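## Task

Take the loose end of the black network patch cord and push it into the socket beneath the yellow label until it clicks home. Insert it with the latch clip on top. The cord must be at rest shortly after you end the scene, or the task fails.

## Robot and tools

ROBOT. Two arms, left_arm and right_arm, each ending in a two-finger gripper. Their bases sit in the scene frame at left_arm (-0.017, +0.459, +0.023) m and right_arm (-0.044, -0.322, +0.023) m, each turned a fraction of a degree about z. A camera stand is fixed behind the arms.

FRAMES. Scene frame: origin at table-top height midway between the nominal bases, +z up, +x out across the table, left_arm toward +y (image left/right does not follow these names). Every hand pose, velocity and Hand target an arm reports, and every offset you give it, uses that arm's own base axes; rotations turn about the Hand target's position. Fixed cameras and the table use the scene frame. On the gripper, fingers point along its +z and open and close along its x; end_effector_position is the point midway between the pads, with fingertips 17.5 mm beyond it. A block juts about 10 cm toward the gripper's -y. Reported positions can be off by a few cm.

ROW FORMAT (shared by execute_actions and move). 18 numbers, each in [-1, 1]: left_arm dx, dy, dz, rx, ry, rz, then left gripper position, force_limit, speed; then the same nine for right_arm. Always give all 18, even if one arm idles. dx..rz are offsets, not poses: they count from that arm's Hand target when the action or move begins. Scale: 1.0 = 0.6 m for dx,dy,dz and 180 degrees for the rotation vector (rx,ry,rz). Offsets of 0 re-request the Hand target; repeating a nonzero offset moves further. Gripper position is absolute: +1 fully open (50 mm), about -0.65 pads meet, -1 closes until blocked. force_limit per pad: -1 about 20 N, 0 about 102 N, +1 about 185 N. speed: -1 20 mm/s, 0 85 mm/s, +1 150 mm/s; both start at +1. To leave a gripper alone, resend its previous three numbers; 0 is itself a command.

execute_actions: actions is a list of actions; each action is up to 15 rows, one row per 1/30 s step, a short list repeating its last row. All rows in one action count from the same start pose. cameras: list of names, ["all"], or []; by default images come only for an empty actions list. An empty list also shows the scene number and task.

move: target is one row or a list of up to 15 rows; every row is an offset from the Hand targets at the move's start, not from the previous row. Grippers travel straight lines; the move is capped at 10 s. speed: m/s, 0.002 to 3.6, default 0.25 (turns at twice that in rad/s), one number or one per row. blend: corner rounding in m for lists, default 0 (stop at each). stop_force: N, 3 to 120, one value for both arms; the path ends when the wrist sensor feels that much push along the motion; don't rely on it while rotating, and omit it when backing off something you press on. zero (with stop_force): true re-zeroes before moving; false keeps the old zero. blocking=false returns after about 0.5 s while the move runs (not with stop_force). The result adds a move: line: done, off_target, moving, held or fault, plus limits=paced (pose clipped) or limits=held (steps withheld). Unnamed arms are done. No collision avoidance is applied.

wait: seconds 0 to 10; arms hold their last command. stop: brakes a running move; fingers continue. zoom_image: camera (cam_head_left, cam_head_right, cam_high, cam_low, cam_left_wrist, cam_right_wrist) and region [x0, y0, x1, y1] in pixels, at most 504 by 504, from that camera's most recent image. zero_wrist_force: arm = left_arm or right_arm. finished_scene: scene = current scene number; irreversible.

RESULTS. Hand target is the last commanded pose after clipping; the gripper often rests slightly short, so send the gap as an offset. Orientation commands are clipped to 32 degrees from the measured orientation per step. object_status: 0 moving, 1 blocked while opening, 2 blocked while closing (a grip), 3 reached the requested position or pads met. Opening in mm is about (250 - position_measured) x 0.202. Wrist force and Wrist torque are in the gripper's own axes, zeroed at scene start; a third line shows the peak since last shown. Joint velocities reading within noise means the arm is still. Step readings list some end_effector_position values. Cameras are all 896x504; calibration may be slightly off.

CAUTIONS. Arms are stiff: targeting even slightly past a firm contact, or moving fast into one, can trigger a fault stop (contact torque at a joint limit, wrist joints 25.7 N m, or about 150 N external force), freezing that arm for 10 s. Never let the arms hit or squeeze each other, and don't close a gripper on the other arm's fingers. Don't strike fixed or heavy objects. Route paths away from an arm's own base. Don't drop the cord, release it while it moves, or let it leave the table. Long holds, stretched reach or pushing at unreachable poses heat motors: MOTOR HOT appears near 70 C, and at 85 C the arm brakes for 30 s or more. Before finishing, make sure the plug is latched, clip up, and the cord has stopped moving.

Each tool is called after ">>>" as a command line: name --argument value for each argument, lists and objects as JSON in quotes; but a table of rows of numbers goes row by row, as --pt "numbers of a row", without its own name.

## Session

>>> execute_actions --actions '[]'

>>> zoom_image --camera "cam_head_left" --region '[340, 230, 560, 400]'

>>> zoom_image --camera "cam_head_left" --region '[370, 240, 540, 300]'

Scene clock: 0.00 s.
left_arm: end_effector_position=(+0.9631, -0.0032, +0.3654) position_measured=3 object_status=3 end_effector_quat_wxyz=(-0.320, +0.713, -0.401, +0.478) | right_arm: end_effector_position=(+0.2701, -0.2216, +0.3631) position_measured=3 object_status=3 end_effector_quat_wxyz=(-0.169, -0.514, +0.721, +0.432)
Joint positions: left_arm=[-0.217 -0.801 1.08 -3.061 -1.294 2.572] | right_arm=[2.735 -1.8 -1.302 -2.569 1.712 2.994]
Joint velocities: within noise
Joint torques (N m): no reading
Motor temperatures (°C): left_arm=[33 32 33 39 39 38] | right_arm=[32 34 31 41 42 43]
Wrist force (N): no reading
Wrist torque (N m): no reading
Wrist force, peak (N): no reading
Hand target: left_arm +0.9631, -0.0032, +0.3654; -0.320, +0.713, -0.401, +0.478 | right_arm +0.2701, -0.2216, +0.3631; -0.169, -0.514, +0.721, +0.432
Tool commands: left_gripper/position=+1.0 left_gripper/force_limit=+1.0 left_gripper/speed=+1.0 right_gripper/position=+1.0 right_gripper/force_limit=+1.0 right_gripper/speed=+1.0
camera_calibration:
cam_left_wrist: T_world_to_cam=[[0.235223, -0.869662, 0.434002, -0.37803], [-0.565177, -0.485663, -0.666863, 0.806055], [0.790724, -0.0884269, -0.605753, -0.406348], [0, 0, 0, 1]] pos_world=[0.865795, 0.0267803, 0.455447]
cam_right_wrist: T_world_to_cam=[[-0.412279, -0.887145, -0.207366, -0.00512707], [-0.337774, -0.0625496, 0.939147, -0.243978], [-0.84613, 0.457233, -0.273866, 0.555905], [0, 0, 0, 1]] pos_world=[0.385845, -0.273988, 0.380311]

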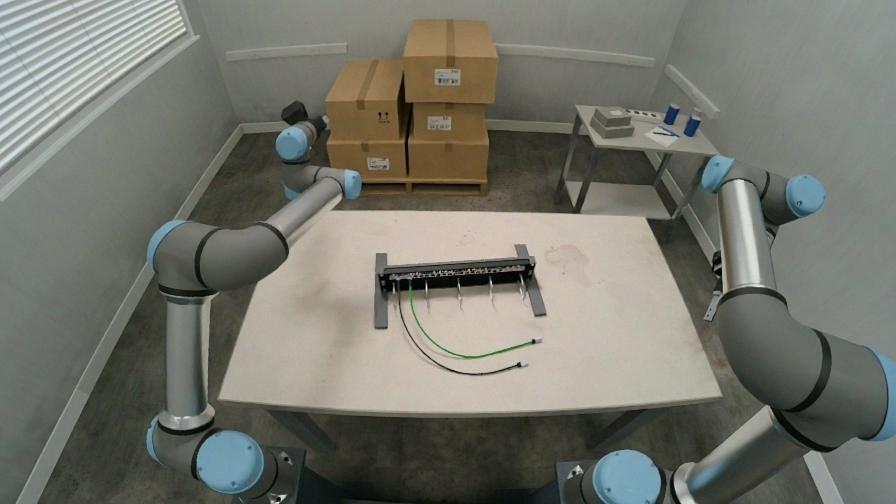

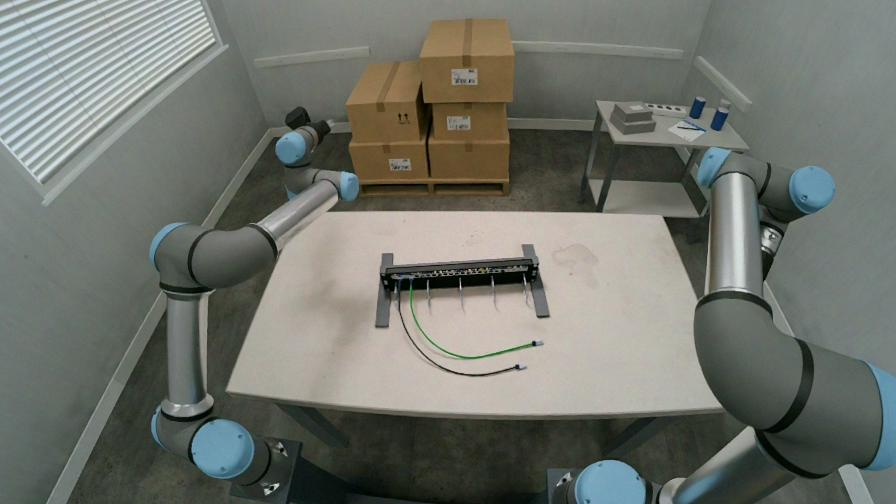

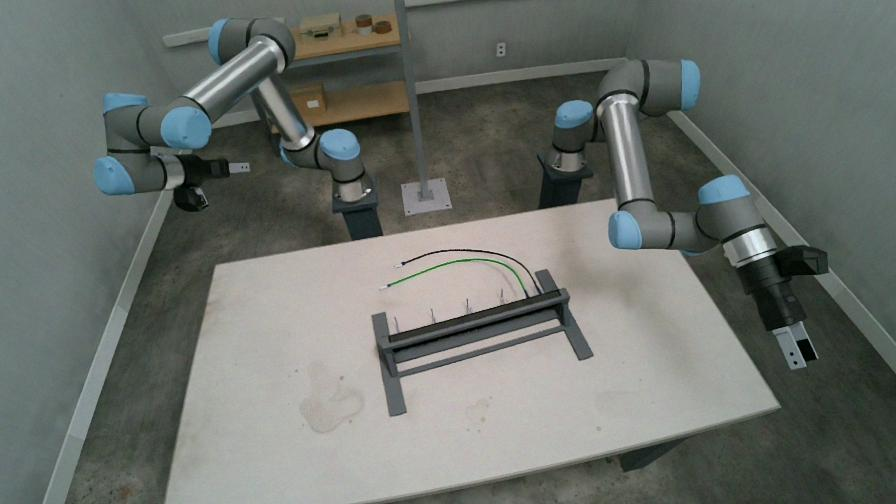

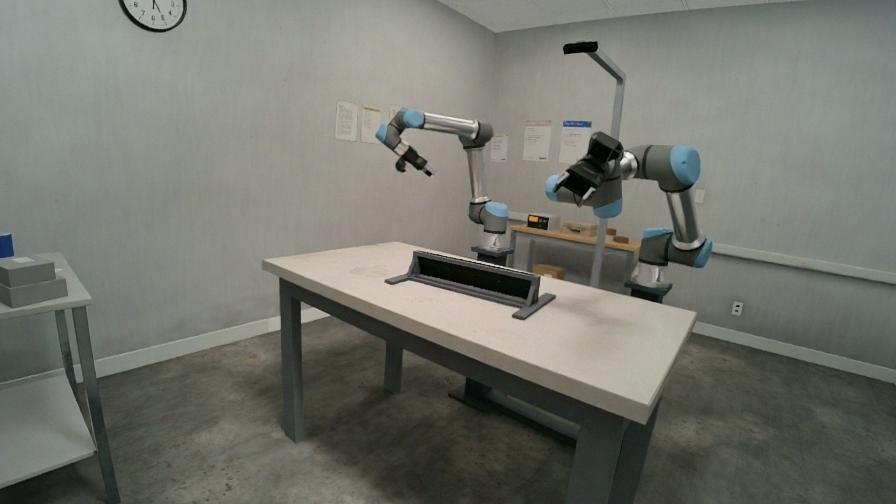

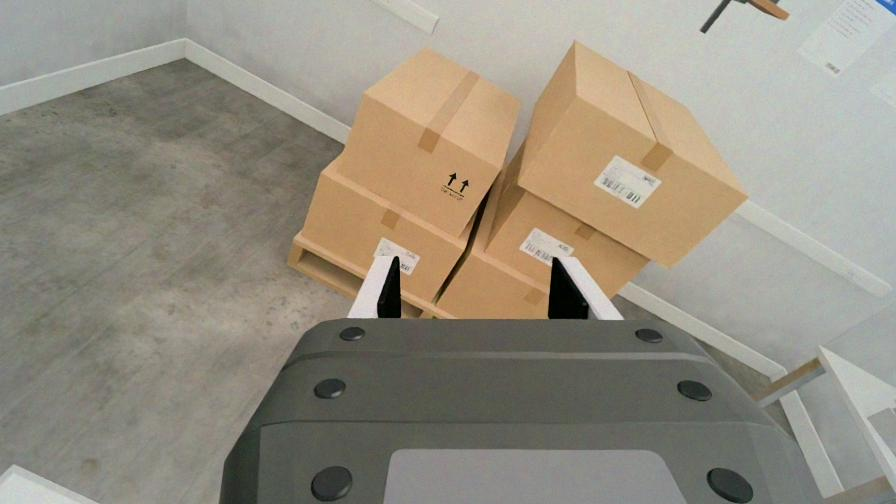

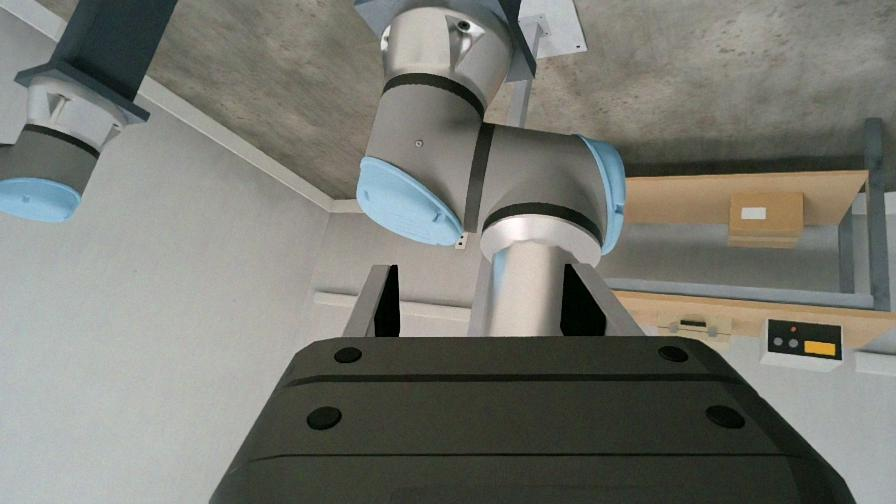

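Scaled by 2.291 from the camera's 896x504 image, which has a finer 1280x720 frame.

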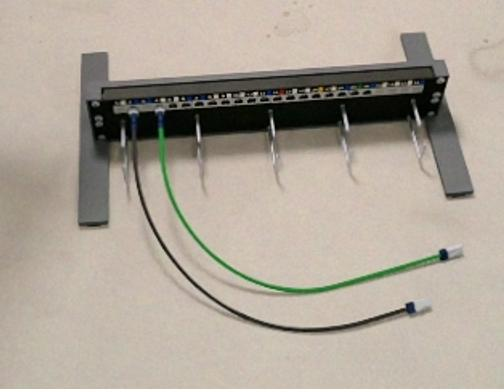

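Scaled by 2.965 from the camera's 896x504 image, which has a finer 1280x720 frame.

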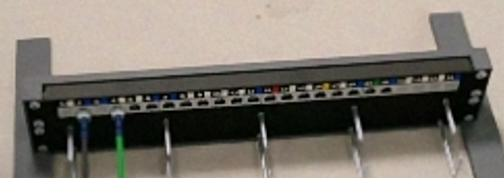

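>>> move --pt "0 0 0 0 0 0 1 1 1 0.217 0.37 -0.1 0.08 -0.164 0.3 1 1 1" --pt "0 0 0 0 0 0 1 1 1 0.1265 0.602 -0.305 0.1623 -0.3273 0.6009 1 1 1" --speed 0.5 --blend 0.05 --cameras '["cam_right_wrist"]'

>>> zoom_image --camera "cam_right_wrist" --region '[340, 80, 600, 300]'

Scene clock: 39.43 s.
left_arm: end_effector_position=(+0.9631, -0.0032, +0.3654) position_measured=3 object_status=3 end_effector_quat_wxyz=(-0.320, +0.713, -0.401, +0.478) | right_arm: end_effector_position=(+0.3460, +0.1395, +0.1801) position_measured=3 object_status=3 end_effector_quat_wxyz=(+0.000, +0.996, +0.087, +0.000)
Joint positions: left_arm=[-0.217 -0.801 1.08 -3.061 -1.294 2.572] | right_arm=[3.89 -1.283 -2.199 -1.232 1.571 2.146]
Joint torques (N m): left_arm=[-0.2 -56.16 -27.74 -2.84 0.24 0.03] | right_arm=[4.25 8.13 18.26 4.11 2.46 0.56]
Wrist force (N): left_arm=[-0.3 0.3 0.2] | right_arm=[-2.7 1.2 1.8]
Wrist torque (N m): left_arm=[0.04 0.04 0.00] | right_arm=[-0.03 0.41 -0.02]
Wrist force, peak (N): left_arm=[-0.5 0.2 0.5] | right_arm=[-3.9 -0.4 3.1]
Hand target: left_arm +0.9631, -0.0032, +0.3654; -0.320, +0.713, -0.401, +0.478 | right_arm +0.3460, +0.1396, +0.1801; +0.000, +0.996, +0.087, +0.000
Off the commanded pose: left_arm 0.000 m, 0 deg | right_arm 0.000 m, 0 deg.
move: done
camera_calibration:
cam_right_wrist: T_world_to_cam=[[0.983714, 0.179712, -0.00323701, -0.359989], [0.170679, -0.92832, 0.330288, 0.0306027], [0.0563516, -0.325461, -0.943875, 0.32257], [0, 0, 0, 1]] pos_world=[0.330726, 0.198087, 0.293192]
Images, in order (width x height): cam_right_wrist 896x504.

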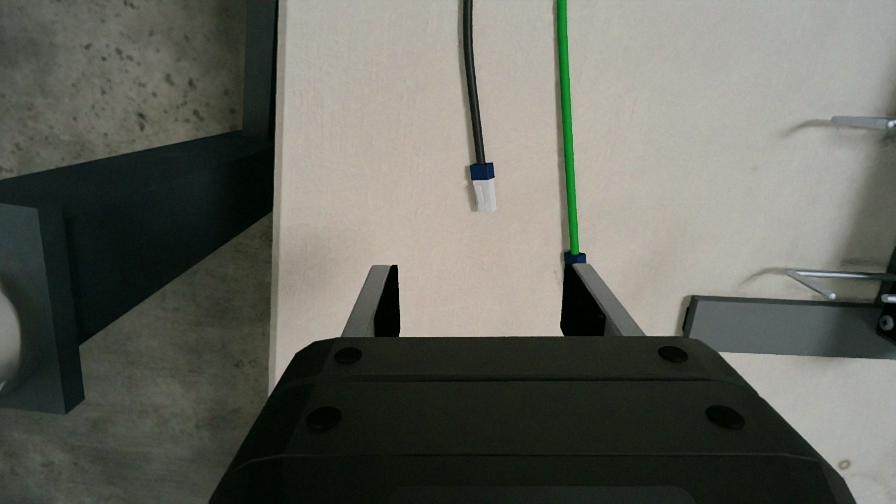

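Scaled by 1.938 from the camera's 896x504 image, which has a finer 1280x720 frame.

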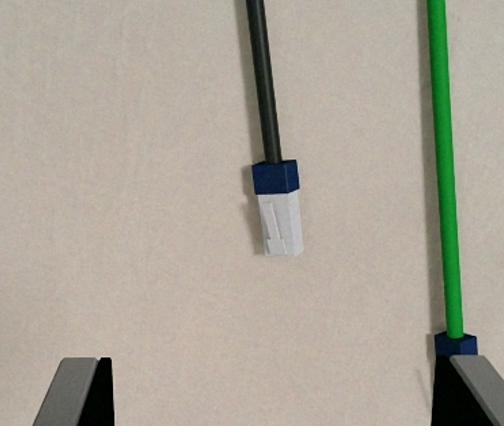

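>>> zoom_image --camera "cam_right_wrist" --region '[450, 150, 520, 220]'

Scaled by 7.200 from the camera's 896x504 image, which has a finer 1280x720 frame.

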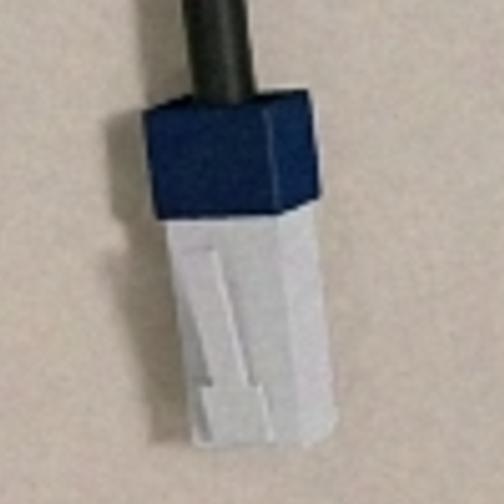

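>>> move --target '[0,0,0,0,0,0,1,1,1,-0.0202,0.0075,-0.239,0.0321,-0.1295,0.0426,-0.05,-0.6,0.5]' --speed 0.3 --cameras '["cam_right_wrist"]'

>>> zoom_image --camera "cam_right_wrist" --region '[410, 210, 560, 340]'

Scene clock: 175.37 s.
left_arm: end_effector_position=(+0.9631, -0.0032, +0.3654) position_measured=3 object_status=3 end_effector_quat_wxyz=(-0.320, +0.713, -0.401, +0.478) | right_arm: end_effector_position=(+0.3338, +0.1441, +0.0367) position_measured=160 object_status=3 end_effector_quat_wxyz=(-0.032, +0.967, +0.151, +0.205)
Joint positions: left_arm=[-0.217 -0.801 1.08 -3.061 -1.294 2.572] | right_arm=[4.128 -1.418 -2.781 -0.18 1.314 2.205]
Joint torques (N m): left_arm=[-0.06 -56.02 -27.72 -2.8 0.36 0] | right_arm=[9.49 1.6 5.85 6.53 -2.45 1.64]
Wrist force (N): left_arm=[-0.4 0.2 -0.2] | right_arm=[-3.6 1.6 2.7]
Wrist torque (N m): left_arm=[0.04 0.06 0.00] | right_arm=[-0.05 0.33 0.28]
Wrist force, peak (N): left_arm=[-0.5 0.5 0.1] | right_arm=[-5.8 1.4 4.1]
Hand target: left_arm +0.9631, -0.0032, +0.3654; -0.320, +0.713, -0.401, +0.478 | right_arm +0.3339, +0.1441, +0.0367; -0.032, +0.967, +0.151, +0.205
Off the commanded pose: left_arm 0.000 m, 0 deg | right_arm 0.000 m, 0 deg.
move: done
camera_calibration:
cam_right_wrist: T_world_to_cam=[[0.86928, 0.285456, 0.403569, -0.341252], [0.166691, -0.937868, 0.304331, 0.0879249], [0.465367, -0.197277, -0.862853, 0.0313723], [0, 0, 0, 1]] pos_world=[0.267388, 0.186063, 0.13803]
Images, in order (width x height): cam_right_wrist 896x504.

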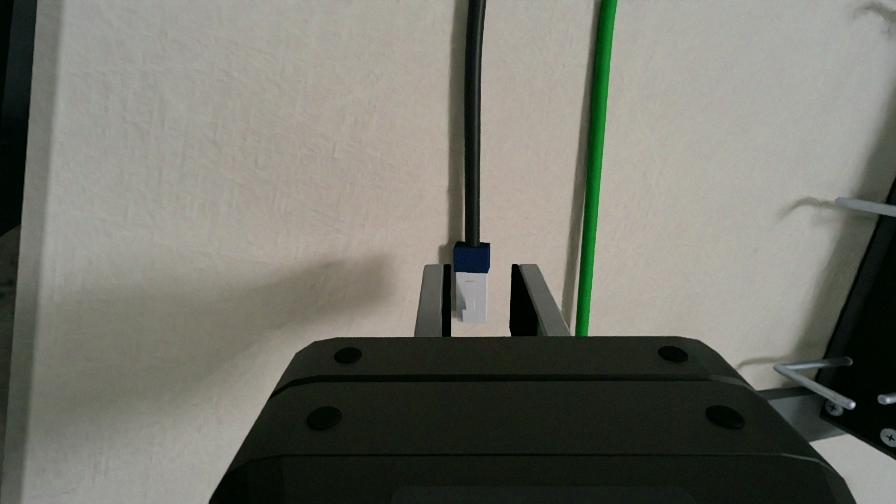

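Scaled by 3.360 from the camera's 896x504 image, which has a finer 1280x720 frame.

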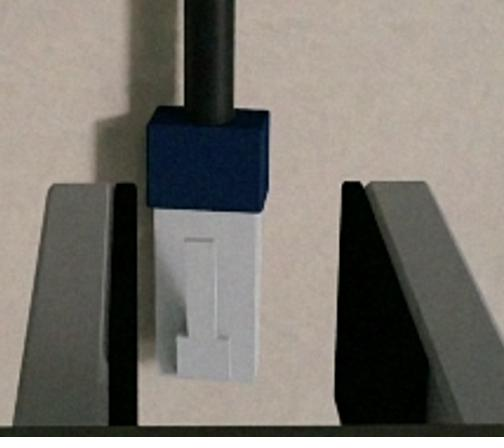

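>>> move --target '[0,0,0,0,0,0,1,1,1,-0.0032,0.0043,-0.0007,0,0,0,-0.05,-0.6,0.5]' --speed 0.1

>>> move --target '[0,0,0,0,0,0,1,1,1,0.027,0.0087,-0.0637,0,0,0,-0.05,-0.6,0.5]' --speed 0.03 --stop_force 3 --cameras '["cam_right_wrist"]'

>>> zoom_image --camera "cam_right_wrist" --region '[410, 210, 560, 340]'

Scene clock: 218.37 s.
left_arm: end_effector_position=(+0.9631, -0.0032, +0.3654) position_measured=3 object_status=3 end_effector_quat_wxyz=(-0.320, +0.713, -0.401, +0.478) | right_arm: end_effector_position=(+0.3319, +0.1467, +0.0362) position_measured=160 object_status=3 end_effector_quat_wxyz=(-0.032, +0.967, +0.151, +0.205)
Joint positions: left_arm=[-0.217 -0.801 1.08 -3.061 -1.294 2.572] | right_arm=[4.142 -1.416 -2.783 -0.183 1.309 2.218]
Joint torques (N m): left_arm=[-0.66 -56.14 -27.58 -2.83 0.41 -0.05] | right_arm=[-2.87 13.37 7.85 1.85 -2.69 -0.58]
Wrist force (N): left_arm=[-0.2 0.3 -0.1] | right_arm=[-3.7 1.5 2.6]
Wrist torque (N m): left_arm=[0.04 0.04 0.00] | right_arm=[-0.06 0.34 0.08]
Wrist force, peak (N): left_arm=[-0.6 0.5 0.2] | right_arm=[-3.9 1.4 3.1]
Hand target: left_arm +0.9631, -0.0032, +0.3654; -0.320, +0.713, -0.401, +0.478 | right_arm +0.3319, +0.1466, +0.0363; -0.032, +0.967, +0.151, +0.205
Off the commanded pose: left_arm 0.000 m, 0 deg | right_arm 0.000 m, 0 deg.
move: done

Scene clock: 220.73 s.
left_arm: end_effector_position=(+0.9631, -0.0032, +0.3654) position_measured=3 object_status=3 end_effector_quat_wxyz=(-0.320, +0.713, -0.401, +0.478) | right_arm: end_effector_position=(+0.3472, +0.1515, +0.0002) position_measured=160 object_status=3 end_effector_quat_wxyz=(-0.032, +0.967, +0.151, +0.205)
Joint positions: left_arm=[-0.217 -0.801 1.08 -3.061 -1.294 2.572] | right_arm=[4.099 -1.692 -2.777 0.096 1.324 2.176]
Joint torques (N m): left_arm=[-0.65 -56.52 -27.79 -2.78 0.48 0.02] | right_arm=[10.53 8.35 14.16 6.31 -3.28 1.26]
Wrist force (N): left_arm=[-0.4 0.0 -0.1] | right_arm=[-3.7 1.0 2.4]
Wrist torque (N m): left_arm=[0.01 0.06 0.00] | right_arm=[-0.13 0.41 0.09]
Wrist force, peak (N): left_arm=[-0.2 0.4 0.4] | right_arm=[17.8 5.3 -67.8]
Hand target: left_arm +0.9631, -0.0032, +0.3654; -0.320, +0.713, -0.401, +0.478 | right_arm +0.3472, +0.1515, +0.0002; -0.032, +0.967, +0.151, +0.205 (not the last commanded pose)
Off the commanded pose: left_arm 0.000 m, 0 deg | right_arm 0.002 m, 0 deg.
move: contact (right_arm)
camera_calibration:
cam_right_wrist: T_world_to_cam=[[0.869354, 0.285455, 0.403409, -0.340315], [0.166599, -0.937806, 0.304573, 0.103821], [0.465261, -0.197574, -0.862842, -0.00479287], [0, 0, 0, 1]] pos_world=[0.280788, 0.193562, 0.10153]
Images, in order (width x height): cam_right_wrist 896x504.

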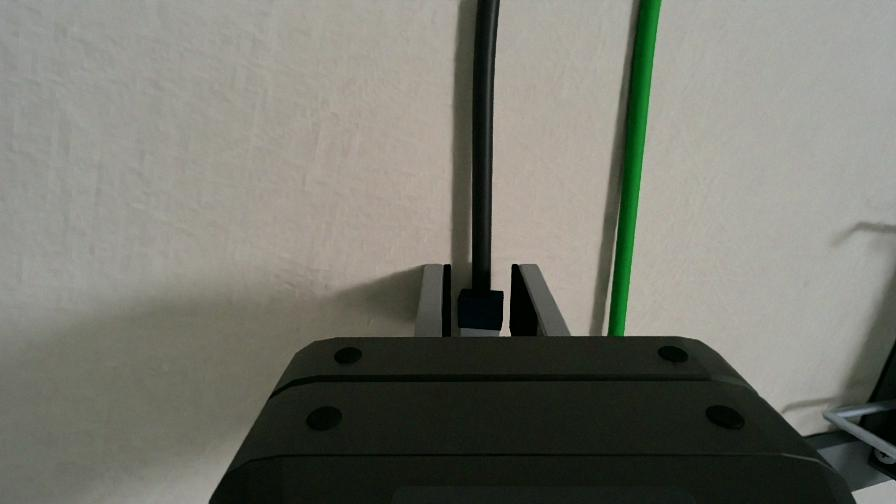

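Scaled by 3.360 from the camera's 896x504 image, which has a finer 1280x720 frame.

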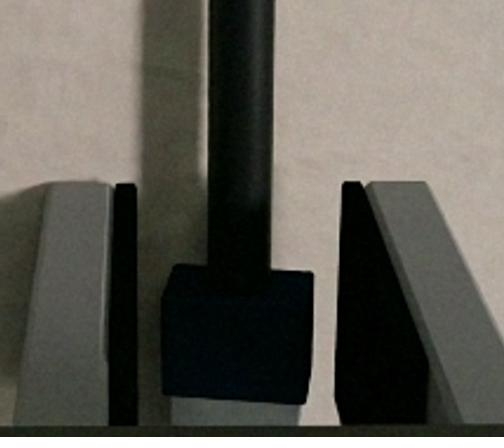

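>>> move --target '[0,0,0,0,0,0,1,1,1,0,0,0.001,0,0,0,-1,-0.6,-0.6]' --speed 0.02

>>> zoom_image --camera "cam_right_wrist" --region '[410, 210, 560, 340]'

>>> move --target '[0,0,0,0,0,0,1,1,1,0,0,0.25,0,0,0,-1,-0.6,-0.6]' --speed 0.15 --cameras '["cam_right_wrist","cam_head_left"]'

>>> zoom_image --camera "cam_right_wrist" --region '[410, 210, 560, 340]'

Scene clock: 236.47 s.
left_arm: end_effector_position=(+0.9631, -0.0032, +0.3654) position_measured=3 object_status=3 end_effector_quat_wxyz=(-0.320, +0.713, -0.401, +0.478) | right_arm: end_effector_position=(+0.3472, +0.1515, +0.0008) position_measured=195 object_status=2 end_effector_quat_wxyz=(-0.032, +0.967, +0.151, +0.205)
Joint positions: left_arm=[-0.217 -0.801 1.08 -3.061 -1.294 2.572] | right_arm=[4.099 -1.688 -2.777 0.092 1.324 2.176]
Joint torques (N m): left_arm=[-0.68 -56.48 -27.63 -2.67 0.55 0.02] | right_arm=[10.36 16.59 16.46 2.23 -3.24 -1.57]
Wrist force (N): left_arm=[-0.2 0.1 0.0] | right_arm=[-3.9 0.8 2.6]
Wrist torque (N m): left_arm=[0.01 0.03 0.00] | right_arm=[-0.15 0.43 0.08]
Wrist force, peak (N): left_arm=[-0.1 0.4 0.5] | right_arm=[-4.2 1.2 2.5]
Hand target: left_arm +0.9631, -0.0032, +0.3654; -0.320, +0.713, -0.401, +0.478 | right_arm +0.3472, +0.1515, +0.0008; -0.032, +0.967, +0.151, +0.205
Off the commanded pose: left_arm 0.000 m, 0 deg | right_arm 0.000 m, 0 deg.
move: done

Scaled by 3.360 from the camera's 896x504 image, which has a finer 1280x720 frame.
This view is cut from an older image: the scene may have changed since it was taken.

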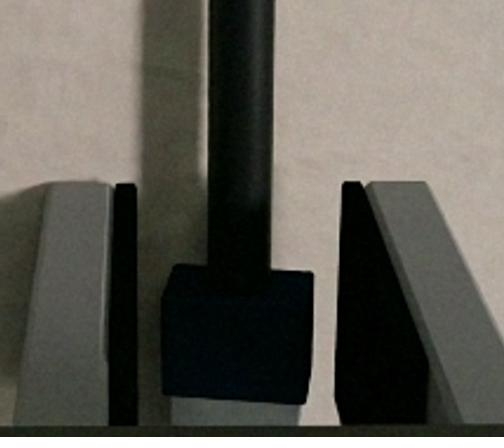

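Scene clock: 237.93 s.
left_arm: end_effector_position=(+0.9631, -0.0032, +0.3654) position_measured=3 object_status=3 end_effector_quat_wxyz=(-0.320, +0.713, -0.401, +0.478) | right_arm: end_effector_position=(+0.3472, +0.1516, +0.1508) position_measured=195 object_status=2 end_effector_quat_wxyz=(-0.032, +0.967, +0.151, +0.205)
Joint positions: left_arm=[-0.217 -0.801 1.08 -3.061 -1.294 2.572] | right_arm=[4.099 -1.077 -2.548 -0.747 1.323 2.176]
Joint torques (N m): left_arm=[-0.18 -56.26 -27.81 -2.69 0.47 -0.04] | right_arm=[-3 4.34 28.9 2.65 -2.15 -1.61]
Wrist force (N): left_arm=[-0.1 0.3 0.0] | right_arm=[-3.8 0.7 3.2]
Wrist torque (N m): left_arm=[0.05 0.01 0.01] | right_arm=[-0.19 0.41 0.07]
Wrist force, peak (N): left_arm=[-0.3 0.3 0.4] | right_arm=[-4.7 1.0 4.4]
Hand target: left_arm +0.9631, -0.0032, +0.3654; -0.320, +0.713, -0.401, +0.478 | right_arm +0.3472, +0.1515, +0.1508; -0.032, +0.967, +0.151, +0.205
Off the commanded pose: left_arm 0.000 m, 0 deg | right_arm 0.000 m, 0 deg.
move: done
camera_calibration:
cam_right_wrist: T_world_to_cam=[[0.869303, 0.285365, 0.403582, -0.401081], [0.166509, -0.937852, 0.304482, 0.0580096], [0.465388, -0.197487, -0.862793, 0.125087], [0, 0, 0, 1]] pos_world=[0.280788, 0.193562, 0.25213]
Images, in order (width x height): cam_head_left 896x504, cam_right_wrist 896x504.

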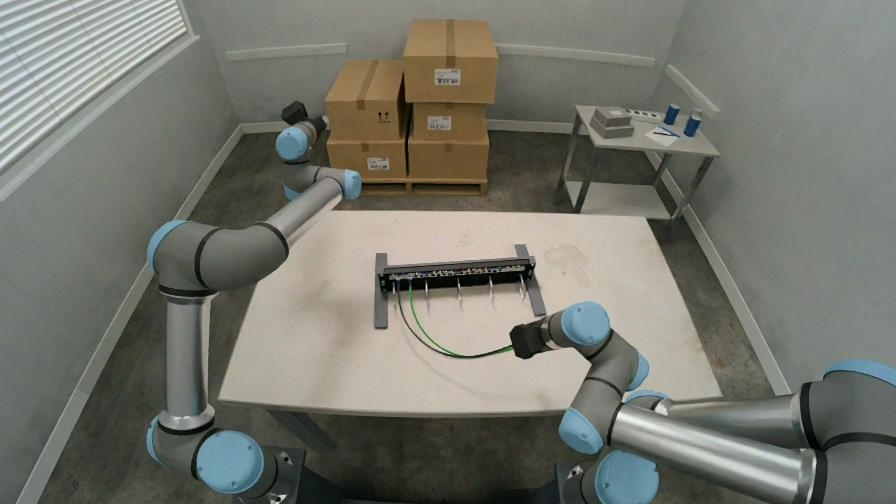

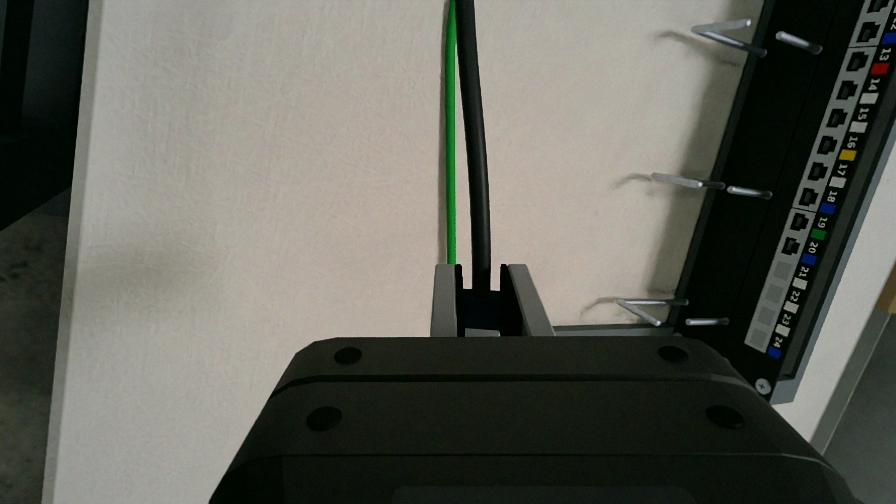

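Scaled by 3.360 from the camera's 896x504 image, which has a finer 1280x720 frame.

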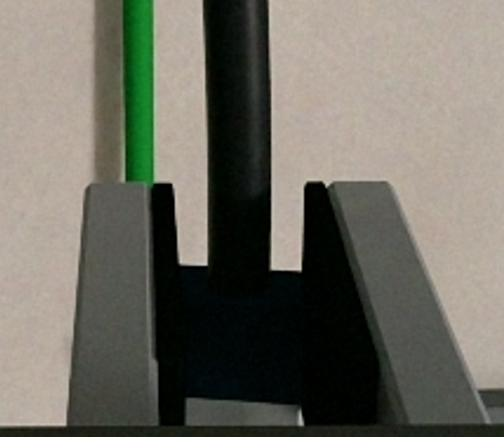

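>>> move --target '[-0.688,-0.245,-0.025,-0.1122,0.095,-0.0783,1,1,1,0.398,0.183,-0.118,-0.1218,0.0772,0.4360,-1,-0.6,-0.6]' --speed 0.35

>>> move --pt "-0.25 -0.25 -0.167 -0.1122 0.095 -0.0783 1 1 1 0 0 0 0 0 0 -1 -0.6 -0.6" --pt "-0.21 -0.45 -0.344 -0.1122 0.095 -0.0783 -0.65 1 1 0 0 0 0 0 0 -1 -0.6 -0.6" --speed 0.3 --blend 0.03 --cameras '["cam_left_wrist","cam_right_wrist","cam_head_left"]'

>>> zoom_image --camera "cam_left_wrist" --region '[460, 0, 580, 100]'

Scene clock: 309.60 s.
left_arm: end_effector_position=(+0.5504, -0.1503, +0.3504) position_measured=3 object_status=3 end_effector_quat_wxyz=(-0.068, +0.766, -0.438, +0.465) | right_arm: end_effector_position=(+0.5859, +0.2613, +0.0800) position_measured=195 object_status=2 end_effector_quat_wxyz=(+0.000, +0.660, +0.751, +0.000)
Joint positions: left_arm=[-0.584 -1.759 2.199 -2.98 -1.398 2.118] | right_arm=[3.77 -2.04 -1.645 -1.028 1.571 0.499]
Joint torques (N m): left_arm=[7.12 -19.97 -27.92 -5.44 -1.31 1.51] | right_arm=[-3.26 37.23 29.1 4.14 2.35 -1.82]
Wrist force (N): left_arm=[0.5 0.5 -0.6] | right_arm=[-2.3 0.3 1.8]
Wrist torque (N m): left_arm=[0.09 -0.08 0.07] | right_arm=[-0.24 0.31 0.00]
Wrist force, peak (N): left_arm=[0.8 2.2 -1.9] | right_arm=[-4.8 0.8 2.3]
Hand target: left_arm +0.5503, -0.1502, +0.3504; -0.068, +0.766, -0.438, +0.465 | right_arm +0.5860, +0.2613, +0.0800; +0.000, +0.660, +0.752, +0.000
Off the commanded pose: left_arm 0.000 m, 0 deg | right_arm 0.000 m, 0 deg.
move: done

Scene clock: 312.10 s.
left_arm: end_effector_position=(+0.4243, -0.4202, +0.1440) position_measured=249 object_status=3 end_effector_quat_wxyz=(+0.189, +0.767, -0.446, +0.421) | right_arm: end_effector_position=(+0.5860, +0.2613, +0.0800) position_measured=195 object_status=2 end_effector_quat_wxyz=(+0.000, +0.660, +0.752, +0.000)
Joint positions: left_arm=[-1.039 -1.24 2.361 -3.649 -1.497 1.623] | right_arm=[3.77 -2.04 -1.645 -1.028 1.571 0.499]
Joint torques (N m): left_arm=[12.37 -17.02 -23.5 -5.72 0.8 2.58] | right_arm=[8.02 35.03 29.58 1.5 2.29 -2.18]
Wrist force (N): left_arm=[1.0 0.3 -0.7] | right_arm=[-2.1 0.3 1.9]
Wrist torque (N m): left_arm=[0.14 -0.12 0.18] | right_arm=[-0.23 0.28 0.02]
Wrist force, peak (N): left_arm=[0.0 2.0 2.8] | right_arm=[-2.6 0.3 2.2]
Hand target: left_arm +0.4243, -0.4202, +0.1440; +0.189, +0.767, -0.446, +0.421 | right_arm +0.5860, +0.2613, +0.0800; +0.000, +0.660, +0.752, +0.000
Off the commanded pose: left_arm 0.000 m, 0 deg | right_arm 0.000 m, 0 deg.
move: done
camera_calibration:
cam_left_wrist: T_world_to_cam=[[0.266925, -0.522502, 0.809779, -0.439433], [-0.950173, -0.283063, 0.130559, 0.284997], [0.161002, -0.80428, -0.572024, -0.189809], [0, 0, 0, 1]] pos_world=[0.418651, -0.301592, 0.21006]
cam_right_wrist: T_world_to_cam=[[-0.13682, 0.990593, -0.00237794, -0.173715], [0.934947, 0.129927, 0.33014, -0.58865], [0.327344, 0.0429467, -0.943929, -0.0008782], [0, 0, 0, 1]] pos_world=[0.526877, 0.2486, 0.193095]
Images, in order (width x height): cam_head_left 896x504, cam_left_wrist 896x504, cam_right_wrist 896x504.

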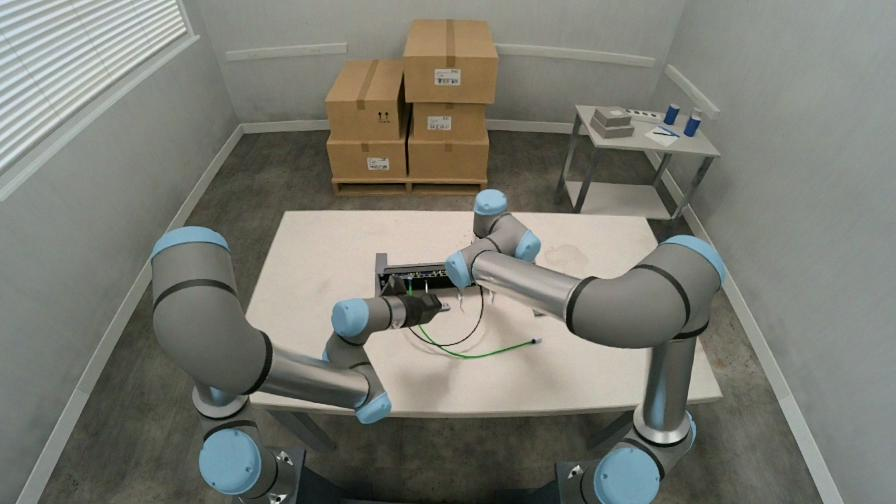

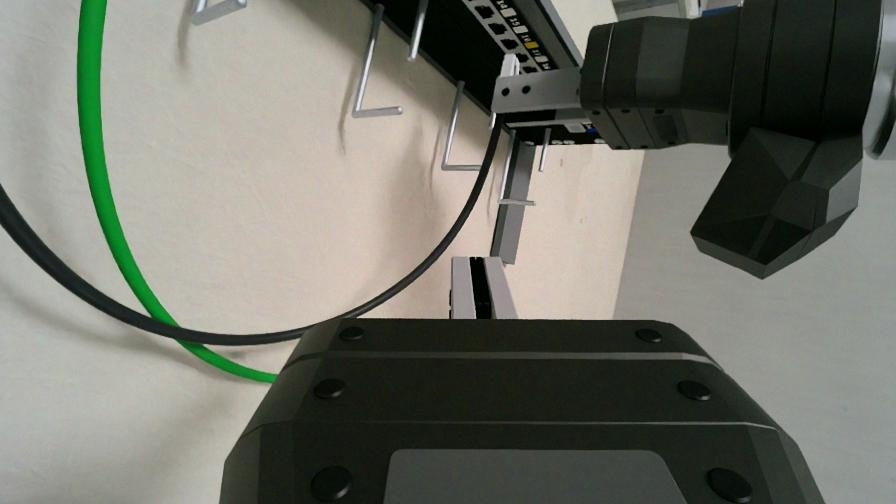

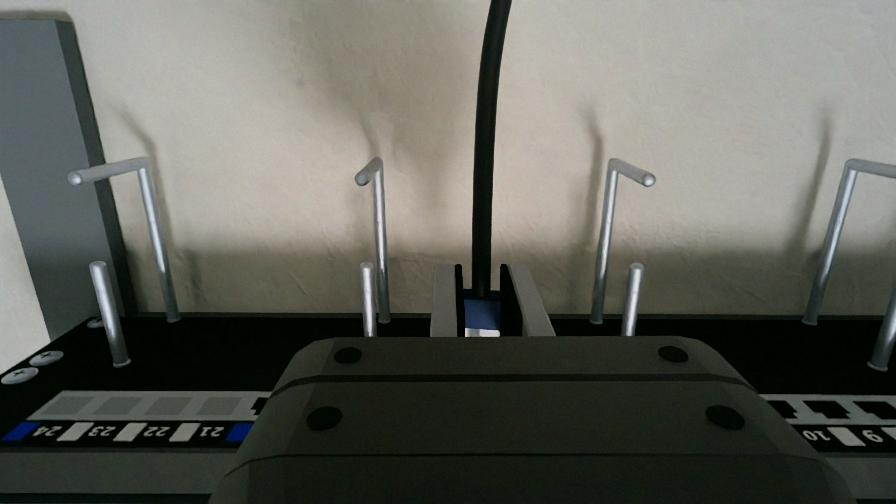

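Scaled by 4.200 from the camera's 896x504 image, which has a finer 1280x720 frame.

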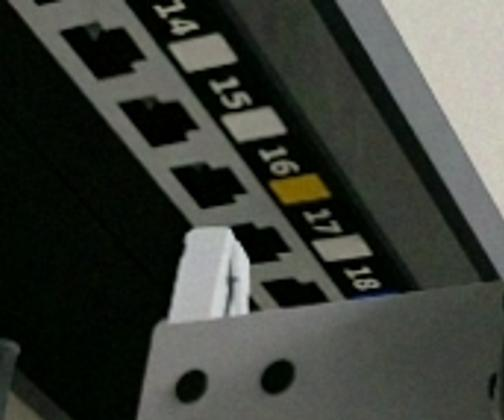

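>>> zoom_image --camera "cam_left_wrist" --region '[490, 25, 540, 75]'

Scaled by 10.080 from the camera's 896x504 image, which has a finer 1280x720 frame.

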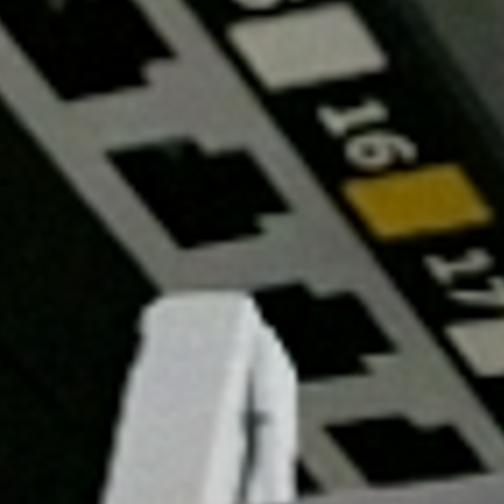

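>>> move --target '[0,0,0,0,0,0,-0.65,1,1,0.0062,0.0043,-0.0072,-0.0248,-0.0031,-0.0028,-1,-0.6,-0.6]' --speed 0.05 --stop_force 6 --cameras '["cam_left_wrist","cam_right_wrist"]'

>>> zoom_image --camera "cam_left_wrist" --region '[490, 25, 540, 75]'

Scene clock: 380.27 s.
left_arm: end_effector_position=(+0.4243, -0.4202, +0.1440) position_measured=249 object_status=3 end_effector_quat_wxyz=(+0.189, +0.767, -0.446, +0.421) | right_arm: end_effector_position=(+0.5897, +0.2639, +0.0757) position_measured=195 object_status=2 end_effector_quat_wxyz=(+0.029, +0.662, +0.748, -0.026)
Joint positions: left_arm=[-1.039 -1.24 2.361 -3.649 -1.497 1.623] | right_arm=[3.798 -2.063 -1.61 -1.079 1.503 0.536]
Joint torques (N m): left_arm=[12.23 -16.19 -24.45 -5.7 0.81 2.55] | right_arm=[-7.37 48.92 14.04 5.38 2.01 -2.26]
Wrist force (N): left_arm=[0.9 0.2 -1.0] | right_arm=[-2.4 0.7 1.9]
Wrist torque (N m): left_arm=[0.13 -0.11 0.18] | right_arm=[-0.16 0.37 0.03]
Wrist force, peak (N): left_arm=[1.2 0.5 -1.0] | right_arm=[-2.4 0.7 2.2]
Hand target: left_arm +0.4243, -0.4202, +0.1440; +0.189, +0.767, -0.446, +0.421 | right_arm +0.5897, +0.2639, +0.0757; +0.029, +0.662, +0.748, -0.026
Off the commanded pose: left_arm 0.000 m, 0 deg | right_arm 0.000 m, 0 deg.
move: done
camera_calibration:
cam_left_wrist: T_world_to_cam=[[0.26692, -0.522481, 0.809795, -0.439455], [-0.950158, -0.28314, 0.130504, 0.285074], [0.161099, -0.804267, -0.572015, -0.189864], [0, 0, 0, 1]] pos_world=[0.418751, -0.301592, 0.21006]
cam_right_wrist: T_world_to_cam=[[-0.12769, 0.988512, -0.0808716, -0.174619], [0.932941, 0.147385, 0.32848, -0.594277], [0.336626, -0.0335049, -0.941042, 0.0082216], [0, 0, 0, 1]] pos_world=[0.529361, 0.260476, 0.188823]
Images, in order (width x height): cam_left_wrist 896x504, cam_right_wrist 896x504.

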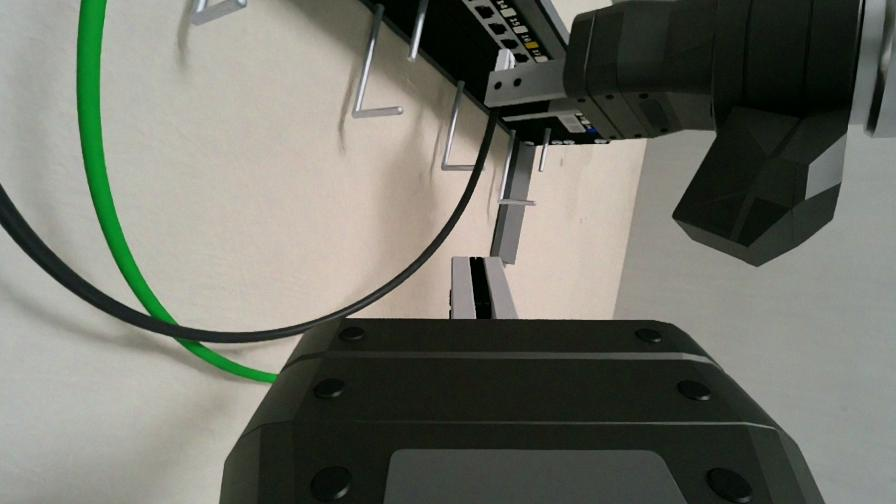

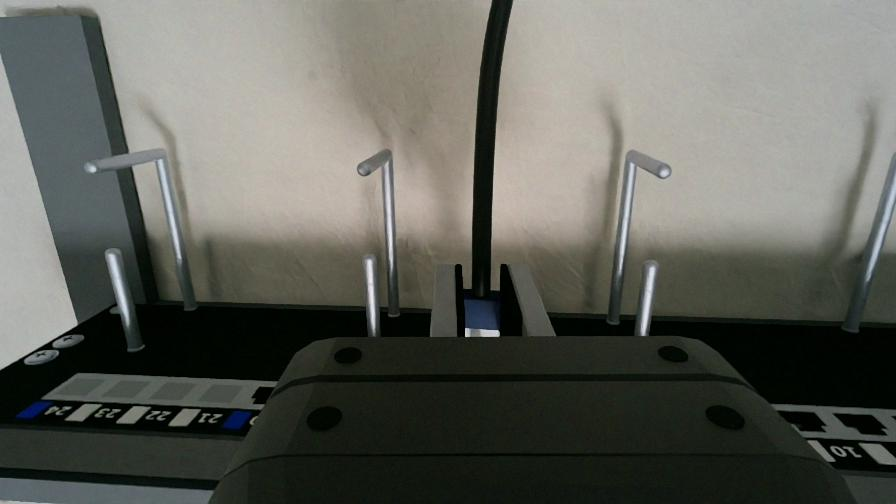

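Scaled by 10.080 from the camera's 896x504 image, which has a finer 1280x720 frame.

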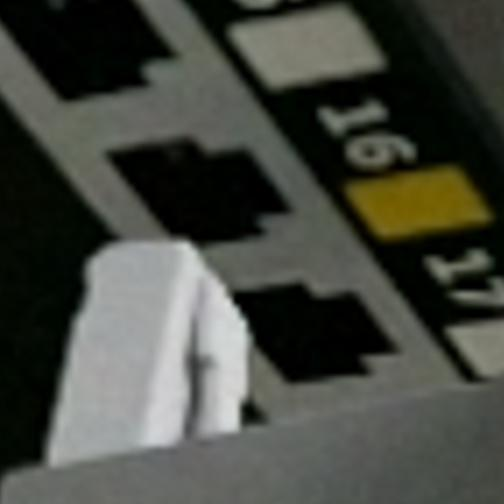

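>>> move --target '[0,0,0,0,0,0,-0.65,1,1,0.0047,0.0028,0,-0.0138,-0.0017,0,-1,-0.6,-0.6]' --speed 0.03 --stop_force 5 --cameras '["cam_left_wrist"]'

>>> zoom_image --camera "cam_left_wrist" --region '[490, 30, 525, 65]'

Scene clock: 410.70 s.
left_arm: end_effector_position=(+0.4243, -0.4202, +0.1440) position_measured=249 object_status=3 end_effector_quat_wxyz=(+0.189, +0.767, -0.446, +0.421) | right_arm: end_effector_position=(+0.5925, +0.2656, +0.0757) position_measured=195 object_status=2 end_effector_quat_wxyz=(+0.046, +0.662, +0.747, -0.040)
Joint positions: left_arm=[-1.039 -1.24 2.361 -3.649 -1.497 1.623] | right_arm=[3.812 -2.077 -1.585 -1.114 1.467 0.553]
Joint torques (N m): left_arm=[11.72 -16.25 -24.67 -5.83 0.74 2.44] | right_arm=[-7.83 48.78 14.22 5.34 1.96 -2.34]
Wrist force (N): left_arm=[0.6 0.4 -0.6] | right_arm=[-2.0 0.0 1.7]
Wrist torque (N m): left_arm=[0.15 -0.07 0.18] | right_arm=[-0.29 0.34 -0.06]
Wrist force, peak (N): left_arm=[1.2 0.8 -1.1] | right_arm=[-2.4 0.7 2.3]
Hand target: left_arm +0.4243, -0.4202, +0.1440; +0.189, +0.767, -0.446, +0.421 | right_arm +0.5925, +0.2656, +0.0757; +0.046, +0.662, +0.747, -0.040
Off the commanded pose: left_arm 0.000 m, 0 deg | right_arm 0.000 m, 0 deg.
move: done
camera_calibration:
cam_left_wrist: T_world_to_cam=[[0.26692, -0.522481, 0.809795, -0.439455], [-0.950158, -0.28314, 0.130504, 0.285074], [0.161099, -0.804267, -0.572015, -0.189864], [0, 0, 0, 1]] pos_world=[0.418751, -0.301592, 0.21006]
Images, in order (width x height): cam_left_wrist 896x504.

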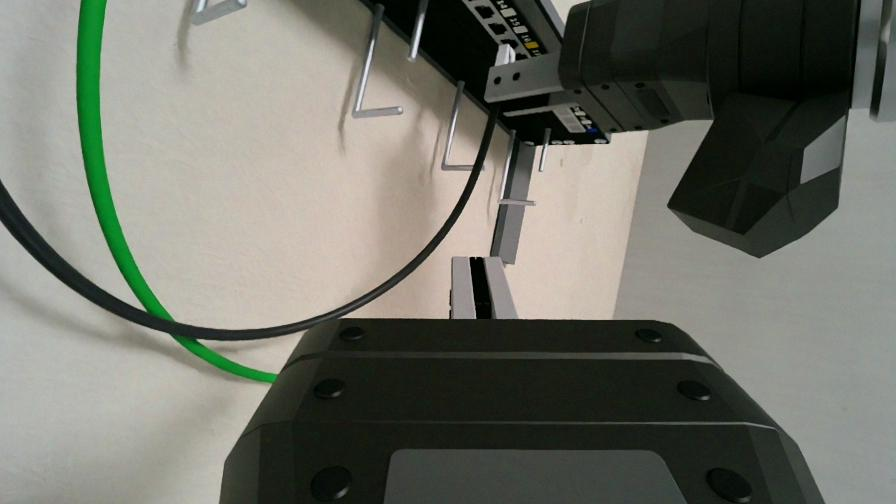

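Scaled by 14.400 from the camera's 896x504 image, which has a finer 1280x720 frame.

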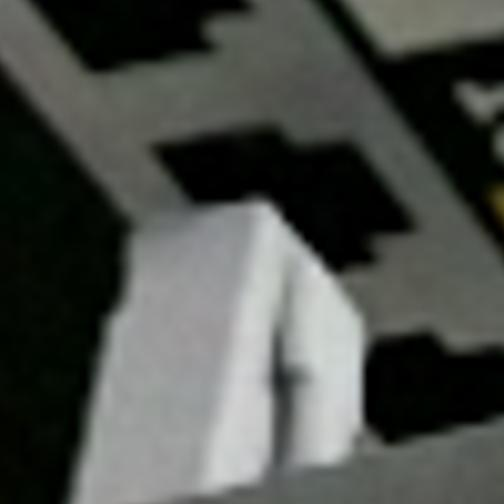

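>>> move --pt "0 0 0 0 0 0 -0.65 1 1 0 0.0005 0 0 0 0 -1 -0.6 -0.6" --pt "0 0 0 0 0 0 -0.65 1 1 0.0165 0.0025 0 0 0 0 -1 -0.6 -0.6" --speed 0.01 --stop_force 6 --cameras '["cam_left_wrist"]'

>>> zoom_image --camera "cam_left_wrist" --region '[490, 30, 525, 65]'

Scene clock: 432.00 s.
left_arm: end_effector_position=(+0.4243, -0.4202, +0.1440) position_measured=249 object_status=3 end_effector_quat_wxyz=(+0.189, +0.767, -0.446, +0.421) | right_arm: end_effector_position=(+0.5986, +0.2666, +0.0757) position_measured=195 object_status=2 end_effector_quat_wxyz=(+0.046, +0.662, +0.747, -0.040)
Joint positions: left_arm=[-1.039 -1.24 2.361 -3.649 -1.497 1.623] | right_arm=[3.808 -2.089 -1.565 -1.121 1.466 0.548]
Joint torques (N m): left_arm=[12.43 -16.81 -24.39 -5.79 0.7 2.24] | right_arm=[10.31 48.81 15.27 5.84 -2.55 1.72]
Wrist force (N): left_arm=[0.9 0.5 -0.6] | right_arm=[-2.8 -2.5 1.5]
Wrist torque (N m): left_arm=[0.17 -0.11 0.19] | right_arm=[-0.34 0.37 0.12]
Wrist force, peak (N): left_arm=[1.2 0.4 -1.0] | right_arm=[-2.2 -15.9 0.3]
Hand target: left_arm +0.4243, -0.4202, +0.1440; +0.189, +0.767, -0.446, +0.421 | right_arm +0.5986, +0.2666, +0.0757; +0.046, +0.662, +0.747, -0.041 (not the last commanded pose)
Off the commanded pose: left_arm 0.000 m, 0 deg | right_arm 0.004 m, 0 deg.
move: contact (right_arm); path passed 1 of 2 targets
camera_calibration:
cam_left_wrist: T_world_to_cam=[[0.26692, -0.522481, 0.809795, -0.439455], [-0.950158, -0.28314, 0.130504, 0.285074], [0.161099, -0.804267, -0.572015, -0.189864], [0, 0, 0, 1]] pos_world=[0.418751, -0.301592, 0.21006]
Images, in order (width x height): cam_left_wrist 896x504.

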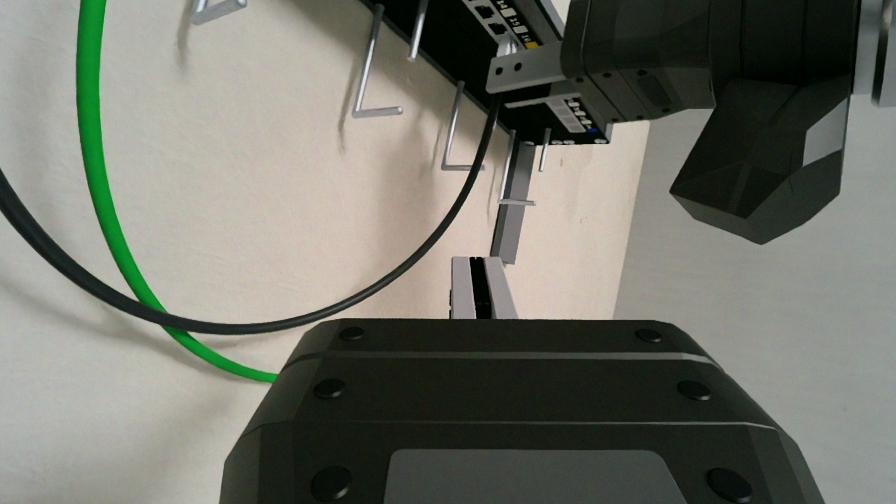

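Scaled by 14.400 from the camera's 896x504 image, which has a finer 1280x720 frame.

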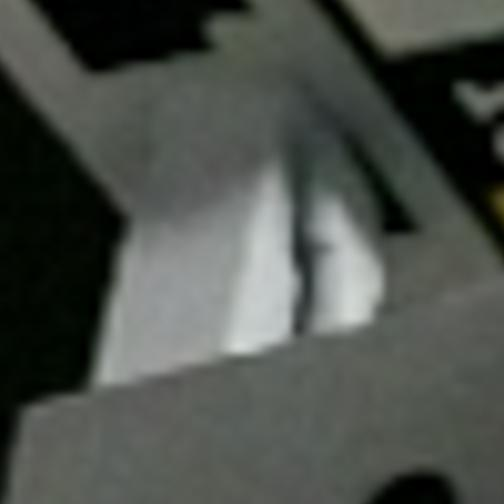

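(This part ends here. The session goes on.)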